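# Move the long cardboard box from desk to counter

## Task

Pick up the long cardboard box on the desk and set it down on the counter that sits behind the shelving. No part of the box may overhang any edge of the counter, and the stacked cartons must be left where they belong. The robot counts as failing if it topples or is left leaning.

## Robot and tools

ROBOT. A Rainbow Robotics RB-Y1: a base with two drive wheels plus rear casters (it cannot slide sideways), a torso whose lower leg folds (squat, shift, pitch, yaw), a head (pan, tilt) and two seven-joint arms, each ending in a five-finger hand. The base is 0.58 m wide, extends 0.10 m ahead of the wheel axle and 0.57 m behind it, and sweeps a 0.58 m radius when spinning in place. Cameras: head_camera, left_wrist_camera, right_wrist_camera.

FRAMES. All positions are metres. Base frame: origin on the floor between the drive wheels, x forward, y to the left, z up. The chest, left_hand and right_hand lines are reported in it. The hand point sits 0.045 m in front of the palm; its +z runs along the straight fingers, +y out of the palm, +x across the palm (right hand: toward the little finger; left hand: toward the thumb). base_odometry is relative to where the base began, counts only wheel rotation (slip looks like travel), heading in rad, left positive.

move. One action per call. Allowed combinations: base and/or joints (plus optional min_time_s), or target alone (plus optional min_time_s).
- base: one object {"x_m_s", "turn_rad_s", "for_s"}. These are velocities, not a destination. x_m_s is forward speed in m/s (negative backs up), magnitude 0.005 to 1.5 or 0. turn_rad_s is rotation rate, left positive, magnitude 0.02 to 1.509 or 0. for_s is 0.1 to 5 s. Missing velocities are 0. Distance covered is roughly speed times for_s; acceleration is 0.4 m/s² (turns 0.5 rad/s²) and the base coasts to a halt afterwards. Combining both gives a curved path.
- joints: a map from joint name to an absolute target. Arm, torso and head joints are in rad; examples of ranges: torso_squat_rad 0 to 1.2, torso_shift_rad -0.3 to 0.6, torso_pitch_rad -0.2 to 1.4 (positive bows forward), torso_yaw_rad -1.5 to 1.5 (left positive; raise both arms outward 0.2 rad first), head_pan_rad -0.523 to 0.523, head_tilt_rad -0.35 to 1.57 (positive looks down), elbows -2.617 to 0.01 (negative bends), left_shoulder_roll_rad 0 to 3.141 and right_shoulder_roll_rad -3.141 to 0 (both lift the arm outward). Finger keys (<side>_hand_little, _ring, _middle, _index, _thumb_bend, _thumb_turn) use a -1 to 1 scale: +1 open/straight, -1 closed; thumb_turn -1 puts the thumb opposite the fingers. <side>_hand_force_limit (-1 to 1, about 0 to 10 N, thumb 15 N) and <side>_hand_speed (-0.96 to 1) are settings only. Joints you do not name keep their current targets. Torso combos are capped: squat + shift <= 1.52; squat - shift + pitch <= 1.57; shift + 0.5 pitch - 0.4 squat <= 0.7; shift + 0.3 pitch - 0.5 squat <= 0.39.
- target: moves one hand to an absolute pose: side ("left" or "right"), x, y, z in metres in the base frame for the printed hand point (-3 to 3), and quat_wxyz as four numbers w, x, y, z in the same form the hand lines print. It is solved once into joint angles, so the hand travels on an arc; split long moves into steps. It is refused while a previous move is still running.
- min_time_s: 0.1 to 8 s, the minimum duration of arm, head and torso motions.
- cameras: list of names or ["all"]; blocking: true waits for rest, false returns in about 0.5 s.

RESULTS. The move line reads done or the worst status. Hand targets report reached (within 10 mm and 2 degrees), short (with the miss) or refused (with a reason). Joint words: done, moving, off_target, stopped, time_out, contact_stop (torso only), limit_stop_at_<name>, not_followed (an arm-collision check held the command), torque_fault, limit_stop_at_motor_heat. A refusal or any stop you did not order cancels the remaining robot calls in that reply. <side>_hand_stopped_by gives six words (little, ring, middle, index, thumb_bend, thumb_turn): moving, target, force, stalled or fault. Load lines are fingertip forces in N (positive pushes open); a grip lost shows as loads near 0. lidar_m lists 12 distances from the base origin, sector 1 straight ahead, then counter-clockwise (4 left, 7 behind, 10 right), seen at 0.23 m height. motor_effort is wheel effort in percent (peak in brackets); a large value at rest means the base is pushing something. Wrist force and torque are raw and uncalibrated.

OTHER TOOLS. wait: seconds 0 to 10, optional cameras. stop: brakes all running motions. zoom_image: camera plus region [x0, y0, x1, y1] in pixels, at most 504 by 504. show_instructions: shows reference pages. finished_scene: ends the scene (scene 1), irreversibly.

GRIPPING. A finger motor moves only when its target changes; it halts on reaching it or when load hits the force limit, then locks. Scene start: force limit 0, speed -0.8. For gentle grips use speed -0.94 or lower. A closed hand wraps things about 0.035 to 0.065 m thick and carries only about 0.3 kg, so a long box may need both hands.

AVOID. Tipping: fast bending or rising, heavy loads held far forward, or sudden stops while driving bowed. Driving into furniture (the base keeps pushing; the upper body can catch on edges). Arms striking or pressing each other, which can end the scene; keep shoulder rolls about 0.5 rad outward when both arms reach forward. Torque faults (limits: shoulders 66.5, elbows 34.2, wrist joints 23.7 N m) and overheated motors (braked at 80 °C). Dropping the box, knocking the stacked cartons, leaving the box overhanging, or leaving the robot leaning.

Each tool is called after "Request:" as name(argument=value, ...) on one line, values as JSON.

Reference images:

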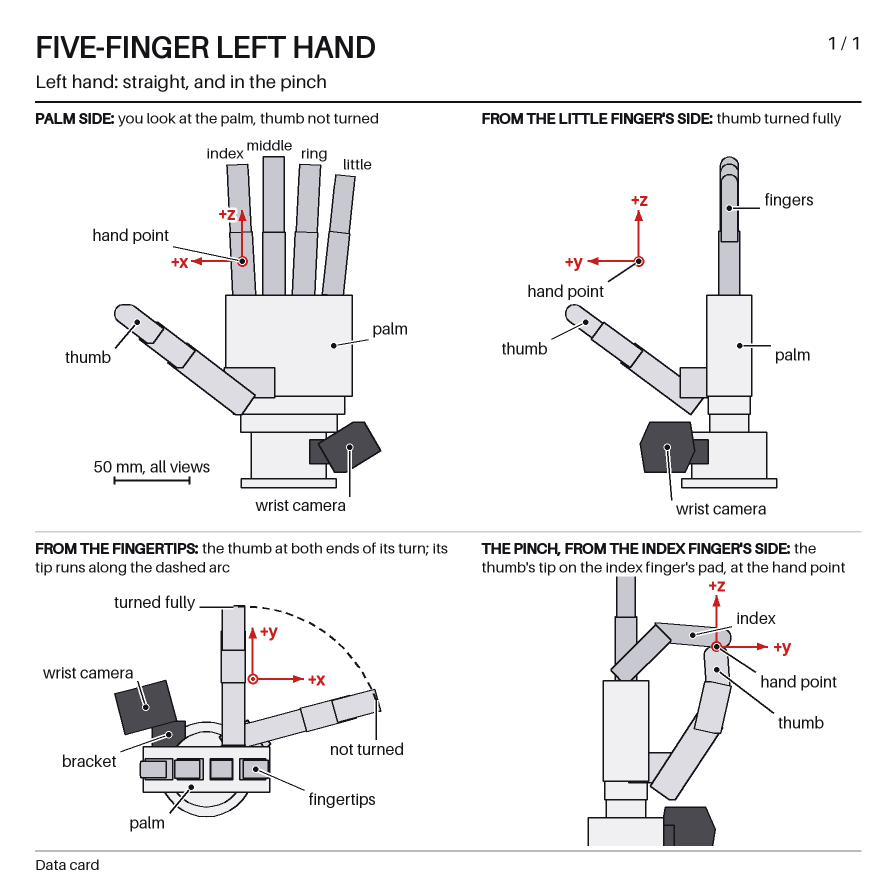

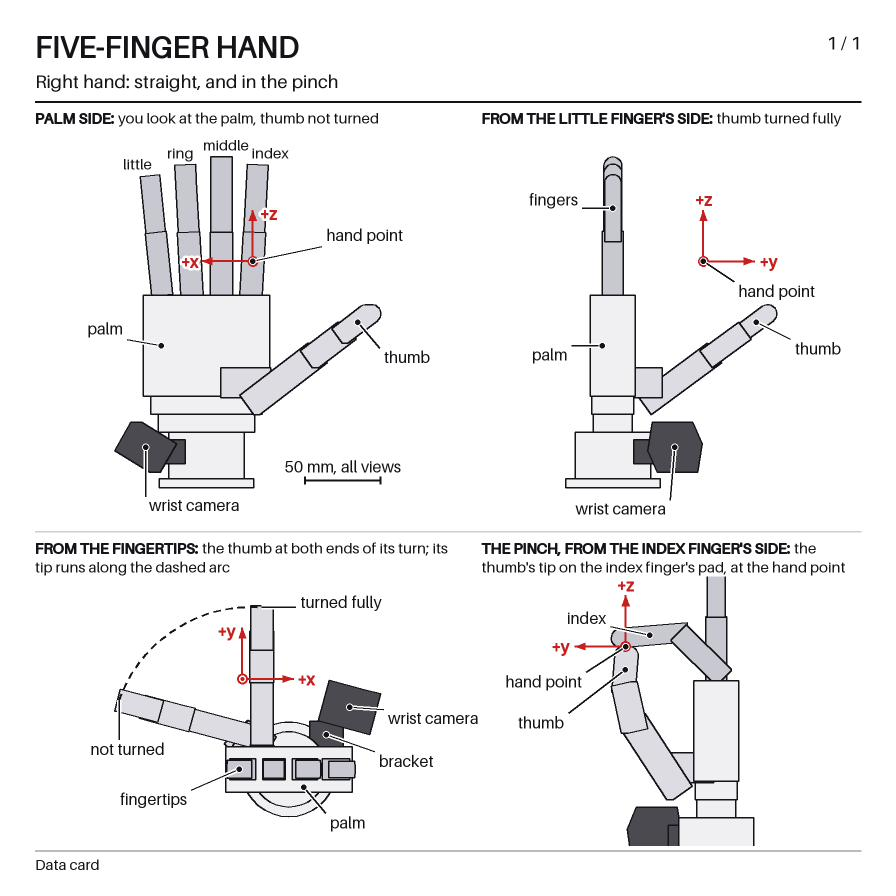

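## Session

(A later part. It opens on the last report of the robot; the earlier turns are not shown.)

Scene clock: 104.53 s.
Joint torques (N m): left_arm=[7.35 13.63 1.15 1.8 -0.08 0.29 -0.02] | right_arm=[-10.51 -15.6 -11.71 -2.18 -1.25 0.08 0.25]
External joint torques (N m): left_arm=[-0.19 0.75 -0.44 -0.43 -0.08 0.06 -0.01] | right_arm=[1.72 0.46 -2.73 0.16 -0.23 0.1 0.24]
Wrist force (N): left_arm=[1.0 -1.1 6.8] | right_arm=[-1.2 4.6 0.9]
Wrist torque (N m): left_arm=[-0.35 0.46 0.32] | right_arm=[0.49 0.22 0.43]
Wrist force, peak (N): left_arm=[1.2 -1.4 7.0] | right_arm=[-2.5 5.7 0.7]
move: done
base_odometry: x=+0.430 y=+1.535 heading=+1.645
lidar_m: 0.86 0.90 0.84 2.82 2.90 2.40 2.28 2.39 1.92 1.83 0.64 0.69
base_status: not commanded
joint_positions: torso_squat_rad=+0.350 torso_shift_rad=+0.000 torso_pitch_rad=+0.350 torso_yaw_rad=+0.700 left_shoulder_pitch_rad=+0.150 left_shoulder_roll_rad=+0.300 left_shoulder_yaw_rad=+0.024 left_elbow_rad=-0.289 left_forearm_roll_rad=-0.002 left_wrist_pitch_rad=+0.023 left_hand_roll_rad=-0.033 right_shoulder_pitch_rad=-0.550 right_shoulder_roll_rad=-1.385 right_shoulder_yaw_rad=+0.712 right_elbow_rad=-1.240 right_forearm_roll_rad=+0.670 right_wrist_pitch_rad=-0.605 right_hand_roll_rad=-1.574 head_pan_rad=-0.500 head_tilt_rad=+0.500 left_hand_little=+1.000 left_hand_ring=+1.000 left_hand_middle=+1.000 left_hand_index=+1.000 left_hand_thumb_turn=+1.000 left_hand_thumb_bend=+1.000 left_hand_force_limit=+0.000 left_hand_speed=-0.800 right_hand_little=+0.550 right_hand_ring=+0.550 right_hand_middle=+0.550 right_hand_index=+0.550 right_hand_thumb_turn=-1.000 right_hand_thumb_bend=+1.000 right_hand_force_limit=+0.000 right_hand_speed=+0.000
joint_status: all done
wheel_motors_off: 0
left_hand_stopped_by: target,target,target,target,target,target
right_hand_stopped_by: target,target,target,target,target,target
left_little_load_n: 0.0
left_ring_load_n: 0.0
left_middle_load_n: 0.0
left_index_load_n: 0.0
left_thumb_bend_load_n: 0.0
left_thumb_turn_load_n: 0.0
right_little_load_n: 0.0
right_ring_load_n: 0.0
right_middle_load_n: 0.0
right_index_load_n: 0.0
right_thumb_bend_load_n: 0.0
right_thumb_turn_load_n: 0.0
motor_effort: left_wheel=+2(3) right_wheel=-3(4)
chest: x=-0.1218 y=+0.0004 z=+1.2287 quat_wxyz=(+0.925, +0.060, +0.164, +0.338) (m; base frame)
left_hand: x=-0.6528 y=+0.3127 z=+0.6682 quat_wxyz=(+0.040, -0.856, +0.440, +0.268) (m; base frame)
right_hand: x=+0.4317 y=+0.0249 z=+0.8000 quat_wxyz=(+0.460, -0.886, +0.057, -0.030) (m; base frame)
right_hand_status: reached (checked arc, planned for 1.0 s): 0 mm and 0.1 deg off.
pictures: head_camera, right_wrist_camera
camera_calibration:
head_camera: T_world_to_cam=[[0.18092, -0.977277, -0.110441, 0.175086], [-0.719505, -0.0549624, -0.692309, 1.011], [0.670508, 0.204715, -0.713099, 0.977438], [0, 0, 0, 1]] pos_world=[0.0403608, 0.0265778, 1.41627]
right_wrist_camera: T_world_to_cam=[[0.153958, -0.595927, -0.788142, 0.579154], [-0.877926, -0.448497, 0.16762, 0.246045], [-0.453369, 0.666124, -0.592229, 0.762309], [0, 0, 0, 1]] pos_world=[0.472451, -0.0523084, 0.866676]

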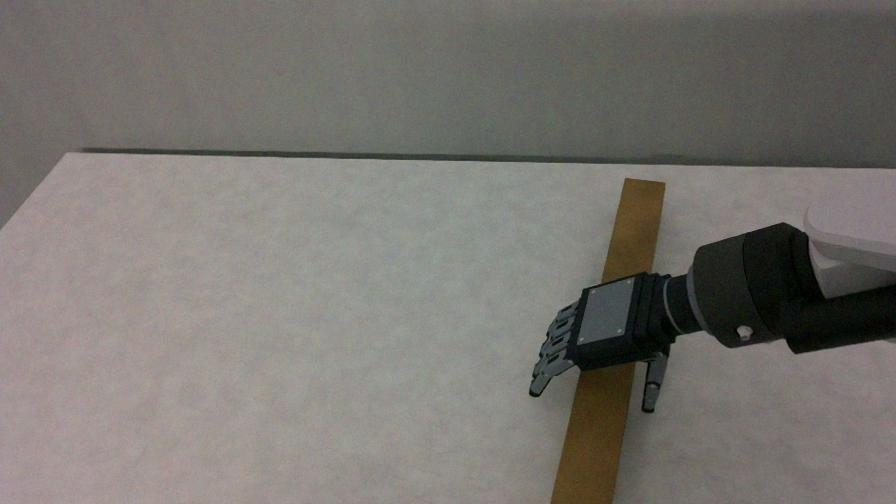

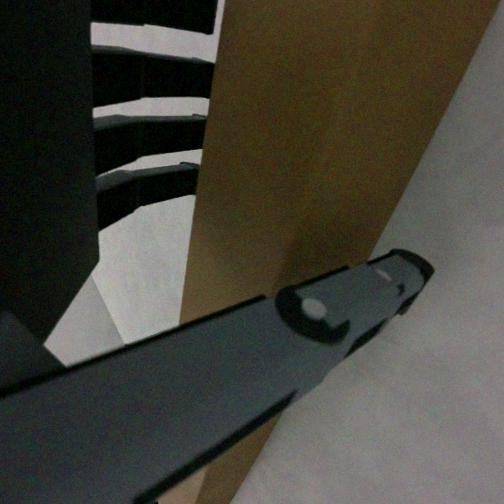

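Request:
move(target={"side": "right", "x": 0.432, "y": 0.018, "z": 0.784, "quat_wxyz": [0.4607, -0.8852, 0.0563, -0.0293]}, min_time_s=1.0, cameras=["head_camera", "right_wrist_camera"])

Request:
zoom_image(camera="head_camera", region=[500, 280, 700, 460])

Scene clock: 108.23 s.
Joint torques (N m): left_arm=[7.37 13.74 1.34 1.75 0.03 0.24 0.15] | right_arm=[-7.17 -11.41 -6.91 -2.27 -0.74 0.14 0.45]
External joint torques (N m): left_arm=[-0.16 0.87 -0.25 -0.47 0.03 0.01 0.16] | right_arm=[4.96 4.71 1.69 0.14 0.32 0.26 0.45]
Wrist force (N): left_arm=[1.0 -1.1 6.7] | right_arm=[-1.2 -5.1 -12.9]
Wrist torque (N m): left_arm=[-0.35 0.46 0.29] | right_arm=[-0.50 0.47 0.17]
Wrist force, peak (N): left_arm=[1.1 -1.0 7.2] | right_arm=[-1.5 -5.4 -14.1]
move: done
base_odometry: x=+0.430 y=+1.535 heading=+1.645
lidar_m: 0.87 0.90 0.82 2.81 2.89 2.41 2.29 2.38 1.92 1.81 0.64 0.69
base_status: not commanded
joint_positions: torso_squat_rad=+0.350 torso_shift_rad=+0.000 torso_pitch_rad=+0.350 torso_yaw_rad=+0.700 left_shoulder_pitch_rad=+0.150 left_shoulder_roll_rad=+0.300 left_shoulder_yaw_rad=+0.024 left_elbow_rad=-0.289 left_forearm_roll_rad=-0.002 left_wrist_pitch_rad=+0.023 left_hand_roll_rad=-0.033 right_shoulder_pitch_rad=-0.536 right_shoulder_roll_rad=-1.342 right_shoulder_yaw_rad=+0.693 right_elbow_rad=-1.166 right_forearm_roll_rad=+0.653 right_wrist_pitch_rad=-0.641 right_hand_roll_rad=-1.507 head_pan_rad=-0.500 head_tilt_rad=+0.500 left_hand_little=+1.000 left_hand_ring=+1.000 left_hand_middle=+1.000 left_hand_index=+1.000 left_hand_thumb_turn=+1.000 left_hand_thumb_bend=+1.000 left_hand_force_limit=+0.000 left_hand_speed=-0.800 right_hand_little=+0.550 right_hand_ring=+0.550 right_hand_middle=+0.550 right_hand_index=+0.550 right_hand_thumb_turn=-1.000 right_hand_thumb_bend=+1.000 right_hand_force_limit=+0.000 right_hand_speed=+0.000
joint_status: all done
wheel_motors_off: 0
left_hand_stopped_by: target,target,target,target,target,target
right_hand_stopped_by: target,target,target,target,target,target
left_little_load_n: 0.0
left_ring_load_n: 0.0
left_middle_load_n: 0.0
left_index_load_n: 0.0
left_thumb_bend_load_n: 0.0
left_thumb_turn_load_n: 0.0
right_little_load_n: 0.0
right_ring_load_n: 0.0
right_middle_load_n: 0.0
right_index_load_n: 0.0
right_thumb_bend_load_n: 1.0
right_thumb_turn_load_n: -2.5
motor_effort: left_wheel=+2(3) right_wheel=-3(4)
chest: x=-0.1220 y=+0.0004 z=+1.2287 quat_wxyz=(+0.925, +0.060, +0.163, +0.338) (m; base frame)
left_hand: x=-0.6528 y=+0.3127 z=+0.6681 quat_wxyz=(+0.041, -0.856, +0.440, +0.268) (m; base frame)
right_hand: x=+0.4329 y=+0.0179 z=+0.7851 quat_wxyz=(+0.461, -0.885, +0.056, -0.031) (m; base frame)
right_hand_status: reached (checked arc, planned for 1.0 s): 1 mm and 0.1 deg off.
pictures: head_camera, right_wrist_camera
camera_calibration:
head_camera: T_world_to_cam=[[0.180883, -0.977285, -0.110433, 0.175112], [-0.719271, -0.0548691, -0.692559, 1.01119], [0.670769, 0.204703, -0.712858, 0.97722], [0, 0, 0, 1]] pos_world=[0.0401588, 0.0265777, 1.41627]
right_wrist_camera: T_world_to_cam=[[0.155479, -0.594786, -0.788705, 0.562894], [-0.878167, -0.448856, 0.165381, 0.24837], [-0.452381, 0.666902, -0.59211, 0.758121], [0, 0, 0, 1]] pos_world=[0.473551, -0.0593085, 0.851772]

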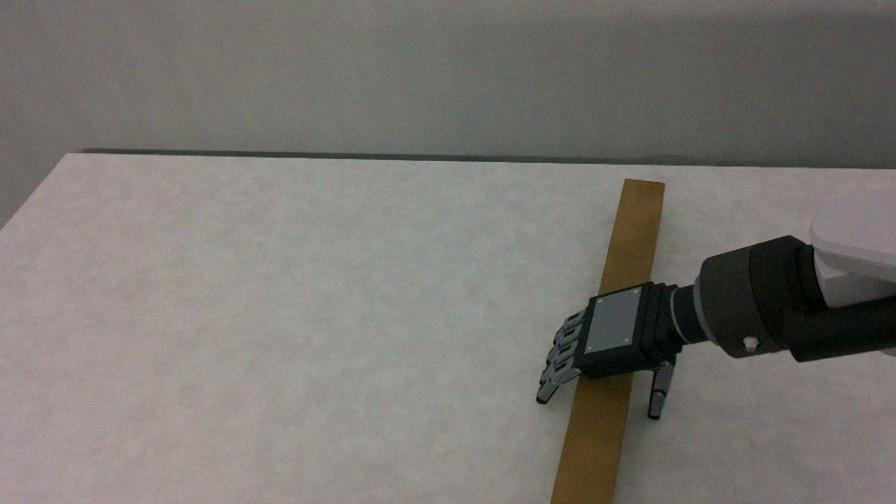

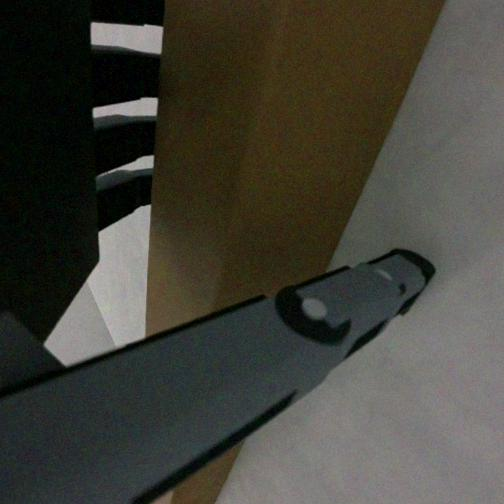

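Scaled by 2.520.

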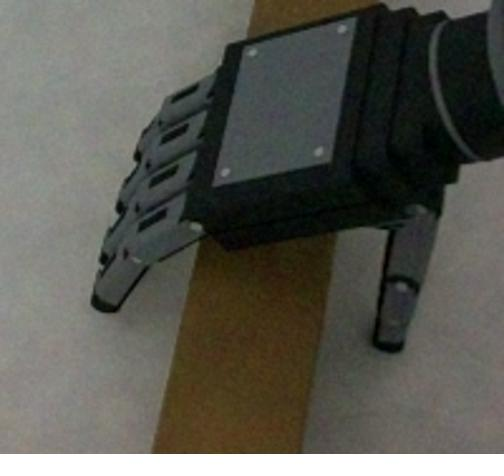

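Request:
move(target={"side": "right", "x": 0.432, "y": 0.02, "z": 0.793, "quat_wxyz": [0.4607, -0.8852, 0.0563, -0.0293]}, min_time_s=0.8)

Scene clock: 109.90 s.
Joint torques (N m): left_arm=[7.35 13.73 1.59 1.72 -0.02 0.27 -0.02] | right_arm=[-12.98 -19.35 -7.25 -3.37 -0.63 0.34 -0.69]
External joint torques (N m): left_arm=[-0.19 0.86 0 -0.5 -0.02 0.04 -0.01] | right_arm=[-0.85 -3.2 1.54 -1 0.42 0.43 -0.7]
Wrist force (N): left_arm=[1.2 -1.1 6.6] | right_arm=[-2.1 5.0 0.3]
Wrist torque (N m): left_arm=[-0.36 0.44 0.32] | right_arm=[0.58 0.38 0.28]
Wrist force, peak (N): left_arm=[1.2 -1.4 7.0] | right_arm=[-1.7 -4.6 -13.4]
move: done
base_odometry: x=+0.430 y=+1.535 heading=+1.645
lidar_m: 0.86 0.90 0.83 2.81 2.89 2.40 2.28 2.39 1.91 1.82 0.65 0.70
base_status: not commanded
joint_positions: torso_squat_rad=+0.350 torso_shift_rad=+0.000 torso_pitch_rad=+0.350 torso_yaw_rad=+0.700 left_shoulder_pitch_rad=+0.150 left_shoulder_roll_rad=+0.300 left_shoulder_yaw_rad=+0.024 left_elbow_rad=-0.289 left_forearm_roll_rad=-0.002 left_wrist_pitch_rad=+0.023 left_hand_roll_rad=-0.033 right_shoulder_pitch_rad=-0.538 right_shoulder_roll_rad=-1.364 right_shoulder_yaw_rad=+0.698 right_elbow_rad=-1.200 right_forearm_roll_rad=+0.655 right_wrist_pitch_rad=-0.630 right_hand_roll_rad=-1.534 head_pan_rad=-0.500 head_tilt_rad=+0.500 left_hand_little=+1.000 left_hand_ring=+1.000 left_hand_middle=+1.000 left_hand_index=+1.000 left_hand_thumb_turn=+1.000 left_hand_thumb_bend=+1.000 left_hand_force_limit=+0.000 left_hand_speed=-0.800 right_hand_little=+0.550 right_hand_ring=+0.550 right_hand_middle=+0.550 right_hand_index=+0.550 right_hand_thumb_turn=-1.000 right_hand_thumb_bend=+1.000 right_hand_force_limit=+0.000 right_hand_speed=+0.000
joint_status: all done
wheel_motors_off: 0
left_hand_stopped_by: target,target,target,target,target,target
right_hand_stopped_by: target,target,target,target,target,target
left_little_load_n: 0.0
left_ring_load_n: 0.0
left_middle_load_n: 0.0
left_index_load_n: 0.0
left_thumb_bend_load_n: 0.0
left_thumb_turn_load_n: 0.0
right_little_load_n: 0.0
right_ring_load_n: 0.0
right_middle_load_n: 0.0
right_index_load_n: 0.0
right_thumb_bend_load_n: 0.5
right_thumb_turn_load_n: 0.0
motor_effort: left_wheel=+2(3) right_wheel=-3(4)
chest: x=-0.1220 y=+0.0004 z=+1.2287 quat_wxyz=(+0.925, +0.060, +0.163, +0.338) (m; base frame)
left_hand: x=-0.6528 y=+0.3127 z=+0.6681 quat_wxyz=(+0.041, -0.856, +0.440, +0.268) (m; base frame)
right_hand: x=+0.4318 y=+0.0202 z=+0.7927 quat_wxyz=(+0.461, -0.885, +0.056, -0.029) (m; base frame)
right_hand_status: reached (checked arc, planned for 0.8 s): 0 mm and 0.1 deg off.
pictures: none

Request:
move(joints={"right_hand_speed": -0.85, "right_hand_force_limit": -0.3, "right_hand_little": 0.0, "right_hand_ring": 0.0, "right_hand_middle": 0.0, "right_hand_index": 0.0, "right_hand_thumb_bend": 0.75}, cameras=["head_camera", "right_wrist_camera"])

Request:
zoom_image(camera="head_camera", region=[500, 280, 700, 460])

Scene clock: 112.40 s.
Joint torques (N m): left_arm=[7.2 14.03 1.63 1.8 -0.11 0.29 0.14] | right_arm=[-11.9 -18.8 -7.52 -2.63 -0.48 0.27 -0.61]
External joint torques (N m): left_arm=[-0.33 1.15 0.04 -0.42 -0.11 0.06 0.16] | right_arm=[0.23 -2.64 1.27 -0.27 0.57 0.35 -0.61]
Wrist force (N): left_arm=[1.2 -1.2 6.6] | right_arm=[-2.1 2.6 -0.9]
Wrist torque (N m): left_arm=[-0.38 0.41 0.31] | right_arm=[0.41 0.28 0.20]
Wrist force, peak (N): left_arm=[1.2 -1.2 7.1] | right_arm=[-1.9 5.8 0.9]
move: off_target
base_odometry: x=+0.430 y=+1.535 heading=+1.645
lidar_m: 0.87 0.89 0.81 2.81 2.89 2.41 2.28 2.38 1.90 1.82 0.64 0.70
base_status: not commanded
joint_positions: torso_squat_rad=+0.350 torso_shift_rad=+0.000 torso_pitch_rad=+0.350 torso_yaw_rad=+0.700 left_shoulder_pitch_rad=+0.150 left_shoulder_roll_rad=+0.300 left_shoulder_yaw_rad=+0.024 left_elbow_rad=-0.289 left_forearm_roll_rad=-0.002 left_wrist_pitch_rad=+0.023 left_hand_roll_rad=-0.033 right_shoulder_pitch_rad=-0.538 right_shoulder_roll_rad=-1.364 right_shoulder_yaw_rad=+0.698 right_elbow_rad=-1.200 right_forearm_roll_rad=+0.655 right_wrist_pitch_rad=-0.630 right_hand_roll_rad=-1.534 head_pan_rad=-0.500 head_tilt_rad=+0.500 left_hand_little=+1.000 left_hand_ring=+1.000 left_hand_middle=+1.000 left_hand_index=+1.000 left_hand_thumb_turn=+1.000 left_hand_thumb_bend=+1.000 left_hand_force_limit=+0.000 left_hand_speed=-0.800 right_hand_little=+0.001 right_hand_ring=+0.038 right_hand_middle=+0.066 right_hand_index=+0.038 right_hand_thumb_turn=-1.000 right_hand_thumb_bend=+0.757 right_hand_force_limit=-0.300 right_hand_speed=-0.850
joint_status: right_hand_ring off_target (ended at +0.038, target +0.000); right_hand_middle off_target (ended at +0.066, target +0.000); right_hand_index off_target (ended at +0.038, target +0.000); the others done
wheel_motors_off: 0
left_hand_stopped_by: target,target,target,target,target,target
right_hand_stopped_by: target,force,force,force,force,target
left_little_load_n: 0.0
left_ring_load_n: 0.0
left_middle_load_n: 0.0
left_index_load_n: 0.0
left_thumb_bend_load_n: 0.0
left_thumb_turn_load_n: 0.0
right_little_load_n: 2.0
right_ring_load_n: 3.5
right_middle_load_n: 1.0
right_index_load_n: 5.0
right_thumb_bend_load_n: 13.5
right_thumb_turn_load_n: 1.0
motor_effort: left_wheel=+2(3) right_wheel=-3(4)
chest: x=-0.1220 y=+0.0004 z=+1.2287 quat_wxyz=(+0.925, +0.060, +0.163, +0.338) (m; base frame)
left_hand: x=-0.6528 y=+0.3127 z=+0.6681 quat_wxyz=(+0.041, -0.856, +0.440, +0.268) (m; base frame)
right_hand: x=+0.4318 y=+0.0203 z=+0.7928 quat_wxyz=(+0.461, -0.885, +0.056, -0.029) (m; base frame)
pictures: head_camera, right_wrist_camera
camera_calibration:
head_camera: T_world_to_cam=[[0.180883, -0.977285, -0.110433, 0.175112], [-0.719271, -0.0548691, -0.692559, 1.01119], [0.670769, 0.204703, -0.712858, 0.97722], [0, 0, 0, 1]] pos_world=[0.0401588, 0.0265777, 1.41627]
right_wrist_camera: T_world_to_cam=[[0.153811, -0.593357, -0.790107, 0.572371], [-0.876958, -0.450417, 0.167537, 0.245025], [-0.455287, 0.667122, -0.589628, 0.759977], [0, 0, 0, 1]] pos_world=[0.472847, -0.0570136, 0.859288]

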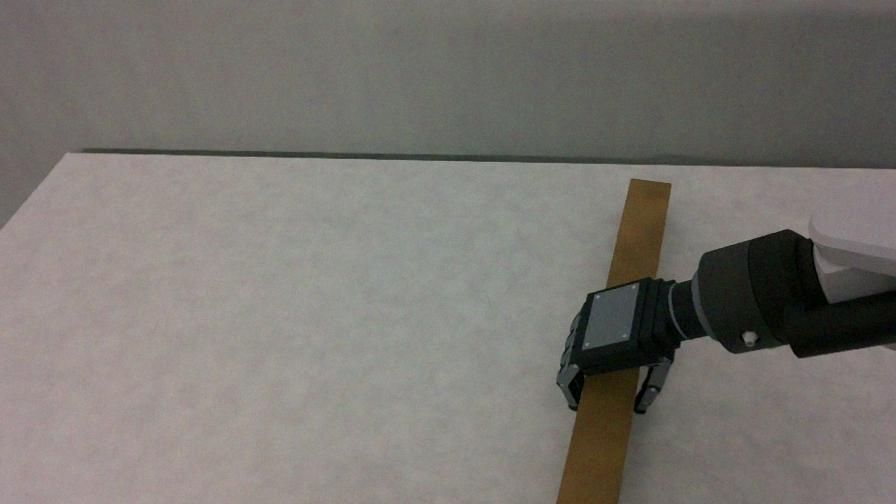

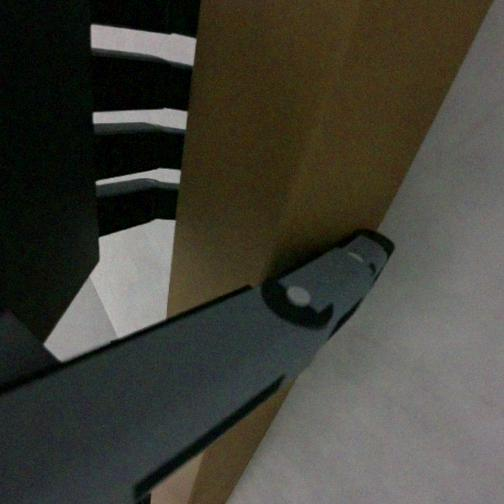

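Scaled by 2.520.

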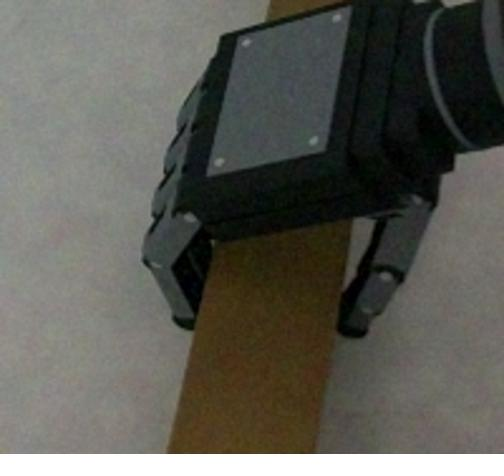

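Request:
move(joints={"right_hand_force_limit": 0.2, "right_hand_little": -0.2, "right_hand_ring": -0.15, "right_hand_middle": -0.15, "right_hand_index": -0.1})

Request:
move(target={"side": "right", "x": 0.432, "y": 0.02, "z": 0.82, "quat_wxyz": [0.4607, -0.8852, 0.0563, -0.0293]}, min_time_s=1.5, cameras=["head_camera", "right_wrist_camera"])

Scene clock: 114.43 s.
Joint torques (N m): left_arm=[7.34 13.77 1.11 1.87 -0.11 0.17 0.14] | right_arm=[-11.62 -19.1 -7.36 -2.59 -0.4 0.23 -0.34]
External joint torques (N m): left_arm=[-0.19 0.89 -0.48 -0.35 -0.11 -0.05 0.15] | right_arm=[0.51 -2.94 1.43 -0.23 0.65 0.31 -0.35]
Wrist force (N): left_arm=[0.9 -1.3 6.6] | right_arm=[-2.0 0.8 -2.6]
Wrist torque (N m): left_arm=[-0.39 0.45 0.31] | right_arm=[0.30 0.12 0.28]
Wrist force, peak (N): left_arm=[1.1 -1.1 7.1] | right_arm=[-2.8 3.6 -0.5]
move: off_target
base_odometry: x=+0.430 y=+1.535 heading=+1.645
lidar_m: 0.86 0.90 0.83 2.81 2.91 2.42 2.28 2.38 1.91 1.82 0.64 0.68
base_status: not commanded
joint_positions: torso_squat_rad=+0.350 torso_shift_rad=+0.000 torso_pitch_rad=+0.350 torso_yaw_rad=+0.700 left_shoulder_pitch_rad=+0.150 left_shoulder_roll_rad=+0.300 left_shoulder_yaw_rad=+0.024 left_elbow_rad=-0.289 left_forearm_roll_rad=-0.002 left_wrist_pitch_rad=+0.023 left_hand_roll_rad=-0.033 right_shoulder_pitch_rad=-0.538 right_shoulder_roll_rad=-1.364 right_shoulder_yaw_rad=+0.698 right_elbow_rad=-1.200 right_forearm_roll_rad=+0.655 right_wrist_pitch_rad=-0.630 right_hand_roll_rad=-1.534 head_pan_rad=-0.500 head_tilt_rad=+0.500 left_hand_little=+1.000 left_hand_ring=+1.000 left_hand_middle=+1.000 left_hand_index=+1.000 left_hand_thumb_turn=+1.000 left_hand_thumb_bend=+1.000 left_hand_force_limit=+0.000 left_hand_speed=-0.800 right_hand_little=-0.039 right_hand_ring=+0.013 right_hand_middle=+0.041 right_hand_index=+0.027 right_hand_thumb_turn=-1.000 right_hand_thumb_bend=+0.759 right_hand_force_limit=+0.200 right_hand_speed=-0.850
joint_status: right_hand_little off_target (ended at -0.039, target -0.200); right_hand_ring off_target (ended at +0.013, target -0.150); right_hand_middle off_target (ended at +0.041, target -0.150); right_hand_index off_target (ended at +0.027, target -0.100); the others done
wheel_motors_off: 0
left_hand_stopped_by: target,target,target,target,target,target
right_hand_stopped_by: force,force,force,force,force,target
left_little_load_n: 0.0
left_ring_load_n: 0.0
left_middle_load_n: 0.0
left_index_load_n: 0.0
left_thumb_bend_load_n: 0.0
left_thumb_turn_load_n: 0.0
right_little_load_n: 6.0
right_ring_load_n: 5.0
right_middle_load_n: 6.0
right_index_load_n: 3.5
right_thumb_bend_load_n: 22.5
right_thumb_turn_load_n: 5.0
motor_effort: left_wheel=+3(3) right_wheel=-3(4)
chest: x=-0.1220 y=+0.0004 z=+1.2287 quat_wxyz=(+0.925, +0.060, +0.163, +0.338) (m; base frame)
left_hand: x=-0.6528 y=+0.3127 z=+0.6681 quat_wxyz=(+0.041, -0.856, +0.440, +0.268) (m; base frame)
right_hand: x=+0.4319 y=+0.0203 z=+0.7929 quat_wxyz=(+0.461, -0.885, +0.056, -0.029) (m; base frame)
pictures: none

Scene clock: 116.27 s.
Joint torques (N m): left_arm=[7.44 13.78 1.12 1.77 -0.04 0.08 0.06] | right_arm=[-10.39 -19.28 -8.03 -2.98 -0.55 0.19 -0.47]
External joint torques (N m): left_arm=[-0.09 0.9 -0.47 -0.45 -0.04 -0.14 0.07] | right_arm=[1.54 -2.8 1.31 -0.91 0.46 0.15 -0.48]
Wrist force (N): left_arm=[1.2 -1.0 6.7] | right_arm=[-1.6 5.4 -0.1]
Wrist torque (N m): left_arm=[-0.35 0.42 0.31] | right_arm=[0.63 0.30 0.27]
Wrist force, peak (N): left_arm=[1.2 -1.4 7.2] | right_arm=[-2.5 6.5 0.4]
move: done
base_odometry: x=+0.430 y=+1.535 heading=+1.645
lidar_m: 0.87 0.89 0.82 2.81 2.90 2.41 2.29 2.37 1.91 1.82 0.65 0.70
base_status: not commanded
joint_positions: torso_squat_rad=+0.350 torso_shift_rad=+0.000 torso_pitch_rad=+0.350 torso_yaw_rad=+0.700 left_shoulder_pitch_rad=+0.150 left_shoulder_roll_rad=+0.300 left_shoulder_yaw_rad=+0.024 left_elbow_rad=-0.289 left_forearm_roll_rad=-0.002 left_wrist_pitch_rad=+0.023 left_hand_roll_rad=-0.033 right_shoulder_pitch_rad=-0.534 right_shoulder_roll_rad=-1.449 right_shoulder_yaw_rad=+0.699 right_elbow_rad=-1.308 right_forearm_roll_rad=+0.655 right_wrist_pitch_rad=-0.598 right_hand_roll_rad=-1.610 head_pan_rad=-0.500 head_tilt_rad=+0.500 left_hand_little=+1.000 left_hand_ring=+1.000 left_hand_middle=+1.000 left_hand_index=+1.000 left_hand_thumb_turn=+1.000 left_hand_thumb_bend=+1.000 left_hand_force_limit=+0.000 left_hand_speed=-0.800 right_hand_little=-0.039 right_hand_ring=+0.013 right_hand_middle=+0.041 right_hand_index=+0.027 right_hand_thumb_turn=-1.000 right_hand_thumb_bend=+0.759 right_hand_force_limit=+0.200 right_hand_speed=-0.850
joint_status: all done
wheel_motors_off: 0
left_hand_stopped_by: target,target,target,target,target,target
right_hand_stopped_by: force,force,force,force,force,target
left_little_load_n: 0.0
left_ring_load_n: 0.0
left_middle_load_n: 0.0
left_index_load_n: 0.0
left_thumb_bend_load_n: -0.5
left_thumb_turn_load_n: 0.0
right_little_load_n: 3.0
right_ring_load_n: 4.0
right_middle_load_n: 6.5
right_index_load_n: 4.5
right_thumb_bend_load_n: 22.0
right_thumb_turn_load_n: 6.5
motor_effort: left_wheel=+2(3) right_wheel=-3(4)
chest: x=-0.1220 y=+0.0004 z=+1.2287 quat_wxyz=(+0.925, +0.060, +0.163, +0.338) (m; base frame)
left_hand: x=-0.6528 y=+0.3127 z=+0.6681 quat_wxyz=(+0.041, -0.856, +0.440, +0.268) (m; base frame)
right_hand: x=+0.4320 y=+0.0203 z=+0.8201 quat_wxyz=(+0.461, -0.885, +0.056, -0.029) (m; base frame)
right_hand_status: reached (checked arc, planned for 1.5 s): 0 mm and 0.1 deg off.
pictures: head_camera, right_wrist_camera
camera_calibration:
head_camera: T_world_to_cam=[[0.180883, -0.977285, -0.110433, 0.175112], [-0.719271, -0.0548691, -0.692559, 1.01119], [0.670769, 0.204703, -0.712858, 0.97722], [0, 0, 0, 1]] pos_world=[0.0401588, 0.0265777, 1.41627]
right_wrist_camera: T_world_to_cam=[[0.154047, -0.593675, -0.789823, 0.593602], [-0.877233, -0.450019, 0.167165, 0.241069], [-0.454677, 0.667108, -0.590115, 0.776192], [0, 0, 0, 1]] pos_world=[0.472948, -0.0569122, 0.886585]

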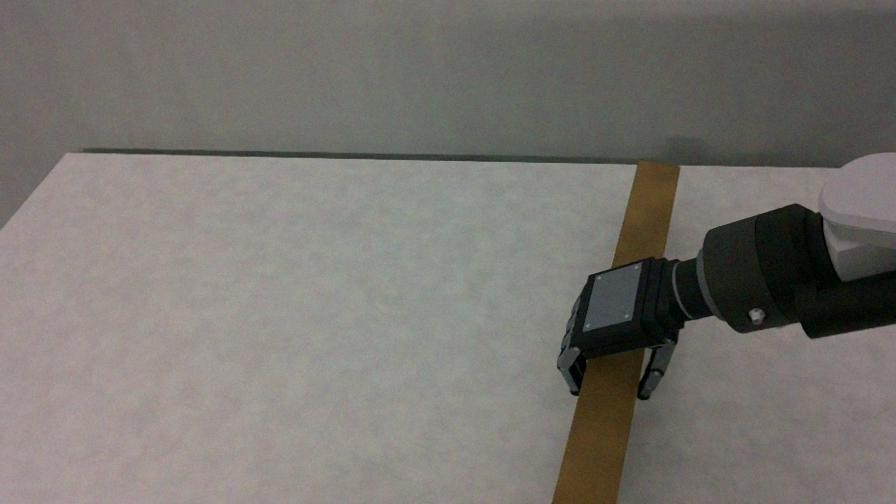

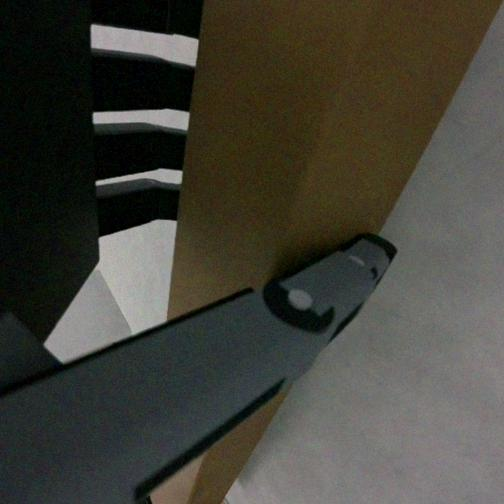

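Request:
move(target={"side": "right", "x": 0.432, "y": 0.02, "z": 0.92, "quat_wxyz": [0.4607, -0.8852, 0.0563, -0.0293]}, min_time_s=2.0)

Request:
move(base={"x_m_s": -0.4, "for_s": 2.4}, cameras=["head_camera", "right_wrist_camera"])

Scene clock: 121.00 s.
Joint torques (N m): left_arm=[7.23 13.84 1.26 1.93 -0.01 0.2 0.01] | right_arm=[-12.22 -20.19 -13.32 -1.5 -1.12 0.94 -0.25]
External joint torques (N m): left_arm=[-0.3 0.96 -0.34 -0.29 -0.01 -0.03 0.02] | right_arm=[-0.83 -3.29 -2.83 -0.82 -0.15 0.52 -0.25]
Wrist force (N): left_arm=[1.0 -1.4 6.9] | right_arm=[-2.0 5.7 1.4]
Wrist torque (N m): left_arm=[-0.42 0.46 0.31] | right_arm=[0.59 0.31 0.24]
Wrist force, peak (N): left_arm=[1.3 -1.1 7.1] | right_arm=[-2.2 6.3 1.5]
move: done
base_odometry: x=+0.430 y=+1.535 heading=+1.645
lidar_m: 0.86 0.90 0.83 2.81 2.89 2.41 2.30 2.38 1.91 1.82 0.64 0.70
base_status: not commanded
joint_positions: torso_squat_rad=+0.350 torso_shift_rad=+0.000 torso_pitch_rad=+0.350 torso_yaw_rad=+0.700 left_shoulder_pitch_rad=+0.150 left_shoulder_roll_rad=+0.300 left_shoulder_yaw_rad=+0.024 left_elbow_rad=-0.289 left_forearm_roll_rad=-0.002 left_wrist_pitch_rad=+0.023 left_hand_roll_rad=-0.033 right_shoulder_pitch_rad=-0.569 right_shoulder_roll_rad=-1.718 right_shoulder_yaw_rad=+0.672 right_elbow_rad=-1.573 right_forearm_roll_rad=+0.649 right_wrist_pitch_rad=-0.571 right_hand_roll_rad=-1.850 head_pan_rad=-0.500 head_tilt_rad=+0.500 left_hand_little=+1.000 left_hand_ring=+1.000 left_hand_middle=+1.000 left_hand_index=+1.000 left_hand_thumb_turn=+1.000 left_hand_thumb_bend=+1.000 left_hand_force_limit=+0.000 left_hand_speed=-0.800 right_hand_little=-0.039 right_hand_ring=+0.013 right_hand_middle=+0.041 right_hand_index=+0.027 right_hand_thumb_turn=-1.000 right_hand_thumb_bend=+0.759 right_hand_force_limit=+0.200 right_hand_speed=-0.850
joint_status: all done
wheel_motors_off: 0
left_hand_stopped_by: target,target,target,target,target,target
right_hand_stopped_by: force,force,force,force,force,target
left_little_load_n: -0.5
left_ring_load_n: 0.0
left_middle_load_n: -0.5
left_index_load_n: 0.0
left_thumb_bend_load_n: 0.0
left_thumb_turn_load_n: 0.0
right_little_load_n: 3.5
right_ring_load_n: 4.0
right_middle_load_n: 6.0
right_index_load_n: 4.5
right_thumb_bend_load_n: 22.5
right_thumb_turn_load_n: 6.5
motor_effort: left_wheel=+3(3) right_wheel=-3(4)
chest: x=-0.1220 y=+0.0004 z=+1.2287 quat_wxyz=(+0.925, +0.060, +0.163, +0.338) (m; base frame)
left_hand: x=-0.6528 y=+0.3127 z=+0.6681 quat_wxyz=(+0.041, -0.856, +0.440, +0.268) (m; base frame)
right_hand: x=+0.4316 y=+0.0200 z=+0.9194 quat_wxyz=(+0.461, -0.885, +0.056, -0.028) (m; base frame)
right_hand_status: reached (checked arc, planned for 2.0 s): 1 mm and 0.1 deg off.
pictures: none

Scene clock: 125.20 s.
Joint torques (N m): left_arm=[7.64 13.45 1.41 1.85 -0.1 0.29 0.06] | right_arm=[-11.35 -19.35 -12.63 -0.64 -1.18 0.59 -0.48]
External joint torques (N m): left_arm=[0.11 0.57 -0.18 -0.37 -0.1 0.06 0.07] | right_arm=[0.04 -2.45 -2.14 0.04 -0.21 0.17 -0.49]
Wrist force (N): left_arm=[1.0 -1.2 6.5] | right_arm=[-1.6 5.2 1.1]
Wrist torque (N m): left_arm=[-0.36 0.43 0.30] | right_arm=[0.54 0.27 0.20]
Wrist force, peak (N): left_arm=[0.8 -0.9 7.2] | right_arm=[-2.4 6.5 0.5]
move: done
base_odometry: x=+0.501 y=+0.578 heading=+1.645
lidar_m: 1.82 1.55 2.56 2.77 1.94 1.40 1.32 1.39 1.86 1.85 1.90 1.47
base_status: done (sent for 2.4 of 2.4 s)
joint_positions: torso_squat_rad=+0.350 torso_shift_rad=+0.000 torso_pitch_rad=+0.350 torso_yaw_rad=+0.700 left_shoulder_pitch_rad=+0.150 left_shoulder_roll_rad=+0.300 left_shoulder_yaw_rad=+0.024 left_elbow_rad=-0.289 left_forearm_roll_rad=-0.002 left_wrist_pitch_rad=+0.023 left_hand_roll_rad=-0.033 right_shoulder_pitch_rad=-0.569 right_shoulder_roll_rad=-1.719 right_shoulder_yaw_rad=+0.672 right_elbow_rad=-1.574 right_forearm_roll_rad=+0.649 right_wrist_pitch_rad=-0.570 right_hand_roll_rad=-1.850 head_pan_rad=-0.500 head_tilt_rad=+0.500 left_hand_little=+1.000 left_hand_ring=+1.000 left_hand_middle=+1.000 left_hand_index=+1.000 left_hand_thumb_turn=+1.000 left_hand_thumb_bend=+1.000 left_hand_force_limit=+0.000 left_hand_speed=-0.800 right_hand_little=-0.039 right_hand_ring=+0.013 right_hand_middle=+0.041 right_hand_index=+0.027 right_hand_thumb_turn=-1.000 right_hand_thumb_bend=+0.759 right_hand_force_limit=+0.200 right_hand_speed=-0.850
joint_status: not commanded
wheel_motors_off: 0
left_hand_stopped_by: target,target,target,target,target,target
right_hand_stopped_by: force,force,force,force,force,target
left_little_load_n: 0.0
left_ring_load_n: 0.0
left_middle_load_n: 0.0
left_index_load_n: 0.0
left_thumb_bend_load_n: 0.0
left_thumb_turn_load_n: 0.0
right_little_load_n: 3.5
right_ring_load_n: 4.0
right_middle_load_n: 6.5
right_index_load_n: 5.0
right_thumb_bend_load_n: 22.5
right_thumb_turn_load_n: 6.5
motor_effort: left_wheel=+7(38) right_wheel=-4(24)
chest: x=-0.1219 y=+0.0004 z=+1.2287 quat_wxyz=(+0.925, +0.060, +0.163, +0.338) (m; base frame)
left_hand: x=-0.6528 y=+0.3127 z=+0.6681 quat_wxyz=(+0.041, -0.856, +0.440, +0.268) (m; base frame)
right_hand: x=+0.4317 y=+0.0200 z=+0.9195 quat_wxyz=(+0.461, -0.885, +0.056, -0.029) (m; base frame)
pictures: head_camera, right_wrist_camera
camera_calibration:
head_camera: T_world_to_cam=[[0.180867, -0.977285, -0.110458, 0.17513], [-0.719371, -0.0548696, -0.692456, 1.01112], [0.670666, 0.204702, -0.712955, 0.977295], [0, 0, 0, 1]] pos_world=[0.0402595, 0.0265777, 1.41627]
right_wrist_camera: T_world_to_cam=[[0.153693, -0.594258, -0.789453, 0.67187], [-0.876718, -0.45054, 0.16846, 0.222617], [-0.455788, 0.666237, -0.590242, 0.835554], [0, 0, 0, 1]] pos_world=[0.472746, -0.0571154, 0.986087]

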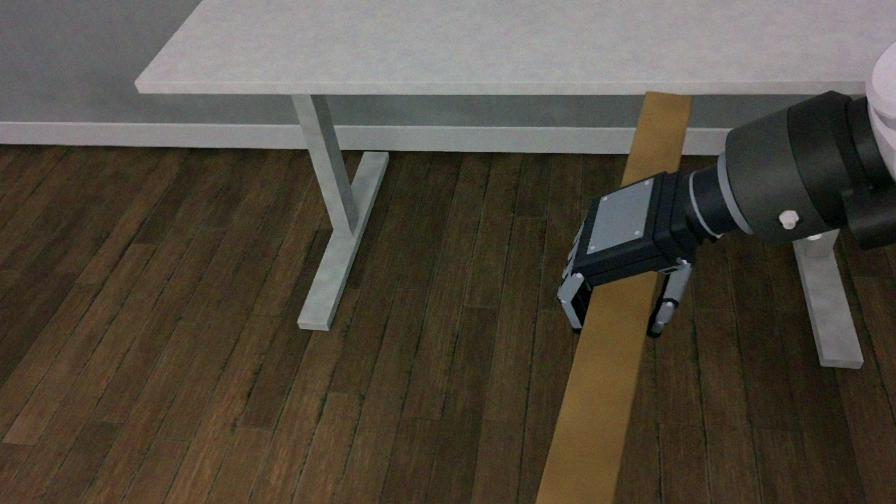

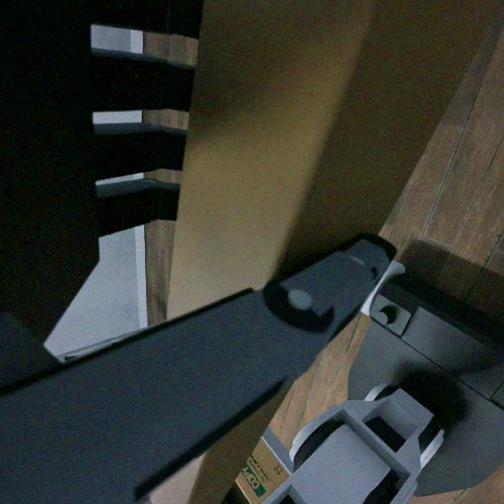

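Request:
move(target={"side": "right", "x": 0.45, "y": -0.05, "z": 0.92, "quat_wxyz": [0.4187, -0.8044, 0.3739, -0.1946]}, min_time_s=2.5)

Request:
move(joints={"torso_yaw_rad": 0.0, "head_pan_rad": 0.0, "head_tilt_rad": 0.5}, min_time_s=3, cameras=["head_camera", "right_wrist_camera"])

Scene clock: 132.07 s.
Joint torques (N m): left_arm=[6.88 13.64 1.32 1.94 -0.08 0.16 0.05] | right_arm=[-6.97 -19.18 -6.9 -0.16 0.29 1.22 -0.57]
External joint torques (N m): left_arm=[-0.65 0.76 -0.28 -0.28 -0.08 -0.07 0.07] | right_arm=[0.92 -3.1 1.3 -0.46 -0.24 0.38 -0.57]
Wrist force (N): left_arm=[1.1 -1.2 6.6] | right_arm=[-1.6 5.1 0.9]
Wrist torque (N m): left_arm=[-0.37 0.44 0.31] | right_arm=[0.52 0.27 0.28]
Wrist force, peak (N): left_arm=[1.1 -1.4 7.1] | right_arm=[-2.5 6.4 0.8]
move: done
base_odometry: x=+0.501 y=+0.578 heading=+1.645
lidar_m: 1.84 1.56 2.57 2.77 1.94 1.40 1.32 1.38 1.86 1.85 1.90 1.48
base_status: not commanded
joint_positions: torso_squat_rad=+0.350 torso_shift_rad=+0.000 torso_pitch_rad=+0.350 torso_yaw_rad=+0.700 left_shoulder_pitch_rad=+0.150 left_shoulder_roll_rad=+0.300 left_shoulder_yaw_rad=+0.024 left_elbow_rad=-0.289 left_forearm_roll_rad=-0.002 left_wrist_pitch_rad=+0.023 left_hand_roll_rad=-0.033 right_shoulder_pitch_rad=-0.440 right_shoulder_roll_rad=-2.095 right_shoulder_yaw_rad=+0.932 right_elbow_rad=-2.129 right_forearm_roll_rad=+0.358 right_wrist_pitch_rad=+0.442 right_hand_roll_rad=-2.127 head_pan_rad=-0.500 head_tilt_rad=+0.500 left_hand_little=+1.000 left_hand_ring=+1.000 left_hand_middle=+1.000 left_hand_index=+1.000 left_hand_thumb_turn=+1.000 left_hand_thumb_bend=+1.000 left_hand_force_limit=+0.000 left_hand_speed=-0.800 right_hand_little=-0.039 right_hand_ring=+0.013 right_hand_middle=+0.041 right_hand_index=+0.027 right_hand_thumb_turn=-1.000 right_hand_thumb_bend=+0.759 right_hand_force_limit=+0.200 right_hand_speed=-0.850
joint_status: all done
wheel_motors_off: 0
left_hand_stopped_by: target,target,target,target,target,target
right_hand_stopped_by: force,force,force,force,force,target
left_little_load_n: 0.0
left_ring_load_n: 0.0
left_middle_load_n: 0.0
left_index_load_n: 0.0
left_thumb_bend_load_n: 0.0
left_thumb_turn_load_n: 0.0
right_little_load_n: 3.5
right_ring_load_n: 4.0
right_middle_load_n: 6.5
right_index_load_n: 5.0
right_thumb_bend_load_n: 22.5
right_thumb_turn_load_n: 6.5
motor_effort: left_wheel=+7(7) right_wheel=-4(5)
chest: x=-0.1219 y=+0.0004 z=+1.2287 quat_wxyz=(+0.925, +0.060, +0.163, +0.338) (m; base frame)
left_hand: x=-0.6528 y=+0.3127 z=+0.6681 quat_wxyz=(+0.041, -0.856, +0.440, +0.268) (m; base frame)
right_hand: x=+0.4499 y=-0.0494 z=+0.9203 quat_wxyz=(+0.417, -0.805, +0.374, -0.194) (m; base frame)
right_hand_status: reached (checked arc, planned for 2.5 s): 1 mm and 0.2 deg off.
pictures: none

Scene clock: 135.33 s.
Joint torques (N m): left_arm=[10 8.33 0.6 2.64 -0.09 0.43 0.13] | right_arm=[-6.21 -18.96 -6.1 2.11 0.46 1.6 -0.65]
External joint torques (N m): left_arm=[0.3 0.91 -0.35 -0.42 -0.08 0.06 0.14] | right_arm=[0.82 -2.2 0.7 -0.06 0.08 0.47 -0.67]
Wrist force (N): left_arm=[-0.2 -1.5 7.3] | right_arm=[-4.0 4.4 1.1]
Wrist torque (N m): left_arm=[-0.43 0.57 0.24] | right_arm=[0.47 0.54 0.12]
Wrist force, peak (N): left_arm=[-0.1 -1.7 7.5] | right_arm=[-3.3 5.8 1.3]
move: done
base_odometry: x=+0.501 y=+0.578 heading=+1.645
lidar_m: 1.83 1.55 2.57 2.77 1.93 1.40 1.32 1.40 1.84 1.83 1.91 1.46
base_status: not commanded
joint_positions: torso_squat_rad=+0.350 torso_shift_rad=+0.000 torso_pitch_rad=+0.350 torso_yaw_rad=+0.000 left_shoulder_pitch_rad=+0.150 left_shoulder_roll_rad=+0.300 left_shoulder_yaw_rad=+0.024 left_elbow_rad=-0.289 left_forearm_roll_rad=-0.002 left_wrist_pitch_rad=+0.023 left_hand_roll_rad=-0.033 right_shoulder_pitch_rad=-0.440 right_shoulder_roll_rad=-2.095 right_shoulder_yaw_rad=+0.932 right_elbow_rad=-2.129 right_forearm_roll_rad=+0.358 right_wrist_pitch_rad=+0.442 right_hand_roll_rad=-2.127 head_pan_rad=+0.000 head_tilt_rad=+0.500 left_hand_little=+1.000 left_hand_ring=+1.000 left_hand_middle=+1.000 left_hand_index=+1.000 left_hand_thumb_turn=+1.000 left_hand_thumb_bend=+1.000 left_hand_force_limit=+0.000 left_hand_speed=-0.800 right_hand_little=-0.039 right_hand_ring=+0.013 right_hand_middle=+0.041 right_hand_index=+0.027 right_hand_thumb_turn=-1.000 right_hand_thumb_bend=+0.759 right_hand_force_limit=+0.200 right_hand_speed=-0.850
joint_status: all done
wheel_motors_off: 0
left_hand_stopped_by: target,target,target,target,target,target
right_hand_stopped_by: force,force,force,force,force,target
left_little_load_n: 0.0
left_ring_load_n: 0.0
left_middle_load_n: 0.0
left_index_load_n: 0.0
left_thumb_bend_load_n: 0.0
left_thumb_turn_load_n: 0.0
right_little_load_n: 3.0
right_ring_load_n: 4.0
right_middle_load_n: 6.5
right_index_load_n: 5.0
right_thumb_bend_load_n: 22.5
right_thumb_turn_load_n: 6.5
motor_effort: left_wheel=+6(7) right_wheel=-5(5)
chest: x=-0.1219 y=+0.0004 z=+1.2287 quat_wxyz=(+0.985, +0.000, +0.174, +0.000) (m; base frame)
left_hand: x=-0.3962 y=+0.4368 z=+0.5745 quat_wxyz=(+0.024, -0.667, +0.720, +0.187) (m; base frame)
right_hand: x=+0.2777 y=-0.4518 z=+0.9830 quat_wxyz=(+0.235, -0.685, +0.588, -0.361) (m; base frame)
pictures: head_camera, right_wrist_camera
camera_calibration:
head_camera: T_world_to_cam=[[-0.00539149, -0.999085, -0.0424237, 0.058266], [-0.721436, 0.0332638, -0.691682, 1.01143], [0.692461, 0.0268768, -0.720955, 0.987716], [0, 0, 0, 1]] pos_world=[0.0460414, -0.00197791, 1.41416]
right_wrist_camera: T_world_to_cam=[[-0.619165, -0.414207, -0.667134, 0.64092], [-0.580641, 0.813456, 0.0338364, 0.485528], [0.528669, 0.408316, -0.744169, 0.878588], [0, 0, 0, 1]] pos_world=[0.214271, -0.488224, 1.06497]

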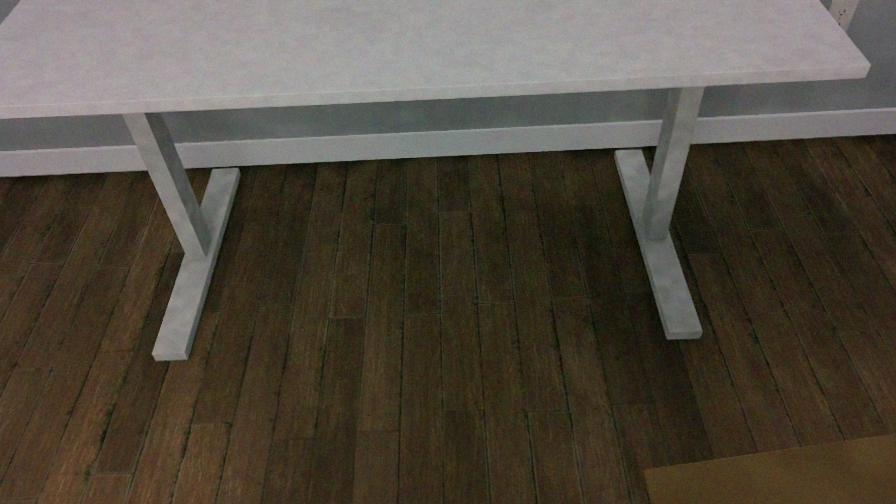

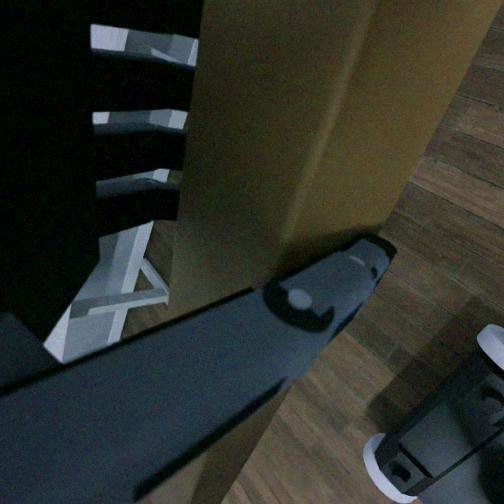

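Request:
move(target={"side": "right", "x": 0.42, "y": -0.05, "z": 0.95, "quat_wxyz": [0.3265, -0.6272, 0.6272, -0.3265]}, min_time_s=2.5, cameras=["head_camera"])

Scene clock: 138.70 s.
Joint torques (N m): left_arm=[9.6 7.98 0.57 2.56 -0.02 0.41 0] | right_arm=[-18.01 -5.72 -9.46 -5.39 1.53 -0.48 0.1]
External joint torques (N m): left_arm=[-0.1 0.56 -0.37 -0.49 -0.01 0.04 0] | right_arm=[0.09 -0.26 -0.48 -0.41 -0.11 -0.01 0.1]
Wrist force (N): left_arm=[0.0 -1.7 7.2] | right_arm=[-1.8 5.5 0.3]
Wrist torque (N m): left_arm=[-0.43 0.50 0.26] | right_arm=[0.61 0.34 0.38]
Wrist force, peak (N): left_arm=[-0.2 -1.7 7.5] | right_arm=[-2.3 6.6 0.5]
move: done
base_odometry: x=+0.501 y=+0.578 heading=+1.645
lidar_m: 1.83 1.54 2.57 2.78 1.94 1.40 1.32 1.40 1.87 1.83 1.90 1.47
base_status: not commanded
joint_positions: torso_squat_rad=+0.350 torso_shift_rad=+0.000 torso_pitch_rad=+0.350 torso_yaw_rad=+0.000 left_shoulder_pitch_rad=+0.150 left_shoulder_roll_rad=+0.300 left_shoulder_yaw_rad=+0.024 left_elbow_rad=-0.289 left_forearm_roll_rad=-0.002 left_wrist_pitch_rad=+0.023 left_hand_roll_rad=-0.033 right_shoulder_pitch_rad=-1.127 right_shoulder_roll_rad=-0.674 right_shoulder_yaw_rad=+0.932 right_elbow_rad=-1.800 right_forearm_roll_rad=-0.081 right_wrist_pitch_rad=+1.350 right_hand_roll_rad=-1.294 head_pan_rad=+0.000 head_tilt_rad=+0.500 left_hand_little=+1.000 left_hand_ring=+1.000 left_hand_middle=+1.000 left_hand_index=+1.000 left_hand_thumb_turn=+1.000 left_hand_thumb_bend=+1.000 left_hand_force_limit=+0.000 left_hand_speed=-0.800 right_hand_little=-0.039 right_hand_ring=+0.013 right_hand_middle=+0.041 right_hand_index=+0.027 right_hand_thumb_turn=-1.000 right_hand_thumb_bend=+0.759 right_hand_force_limit=+0.200 right_hand_speed=-0.850
joint_status: all done
wheel_motors_off: 0
left_hand_stopped_by: target,target,target,target,target,target
right_hand_stopped_by: force,force,force,force,force,target
left_little_load_n: 0.0
left_ring_load_n: 0.0
left_middle_load_n: 0.0
left_index_load_n: 0.0
left_thumb_bend_load_n: 0.0
left_thumb_turn_load_n: 0.0
right_little_load_n: 3.5
right_ring_load_n: 4.0
right_middle_load_n: 6.0
right_index_load_n: 5.0
right_thumb_bend_load_n: 22.5
right_thumb_turn_load_n: 6.5
motor_effort: left_wheel=+7(7) right_wheel=-4(6)
chest: x=-0.1219 y=+0.0004 z=+1.2287 quat_wxyz=(+0.985, +0.000, +0.174, +0.000) (m; base frame)
left_hand: x=-0.3962 y=+0.4368 z=+0.5745 quat_wxyz=(+0.024, -0.667, +0.720, +0.187) (m; base frame)
right_hand: x=+0.4196 y=-0.0503 z=+0.9500 quat_wxyz=(+0.326, -0.627, +0.627, -0.326) (m; base frame)
right_hand_status: reached (checked arc, planned for 2.5 s): 0 mm and 0.0 deg off.
pictures: head_camera
camera_calibration:
head_camera: T_world_to_cam=[[-0.00539458, -0.999085, -0.0424267, 0.0582704], [-0.721436, 0.0332681, -0.691682, 1.01143], [0.692461, 0.0268768, -0.720955, 0.987716], [0, 0, 0, 1]] pos_world=[0.0460414, -0.00197792, 1.41416]

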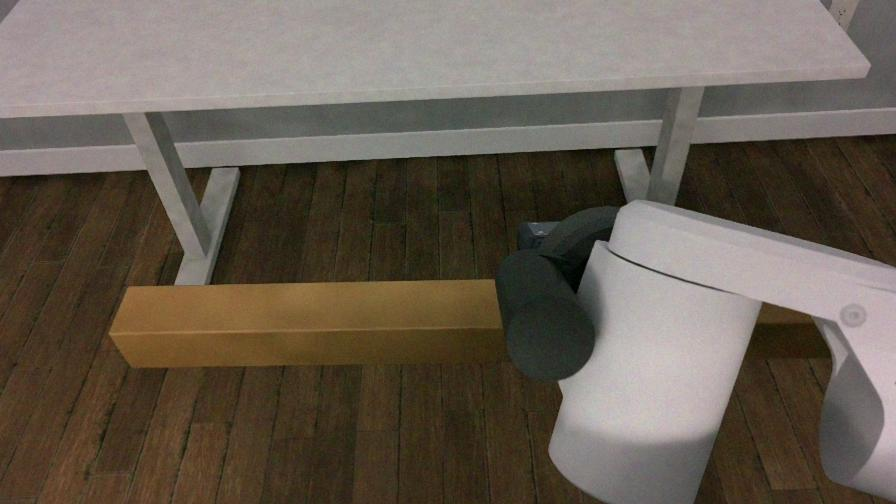

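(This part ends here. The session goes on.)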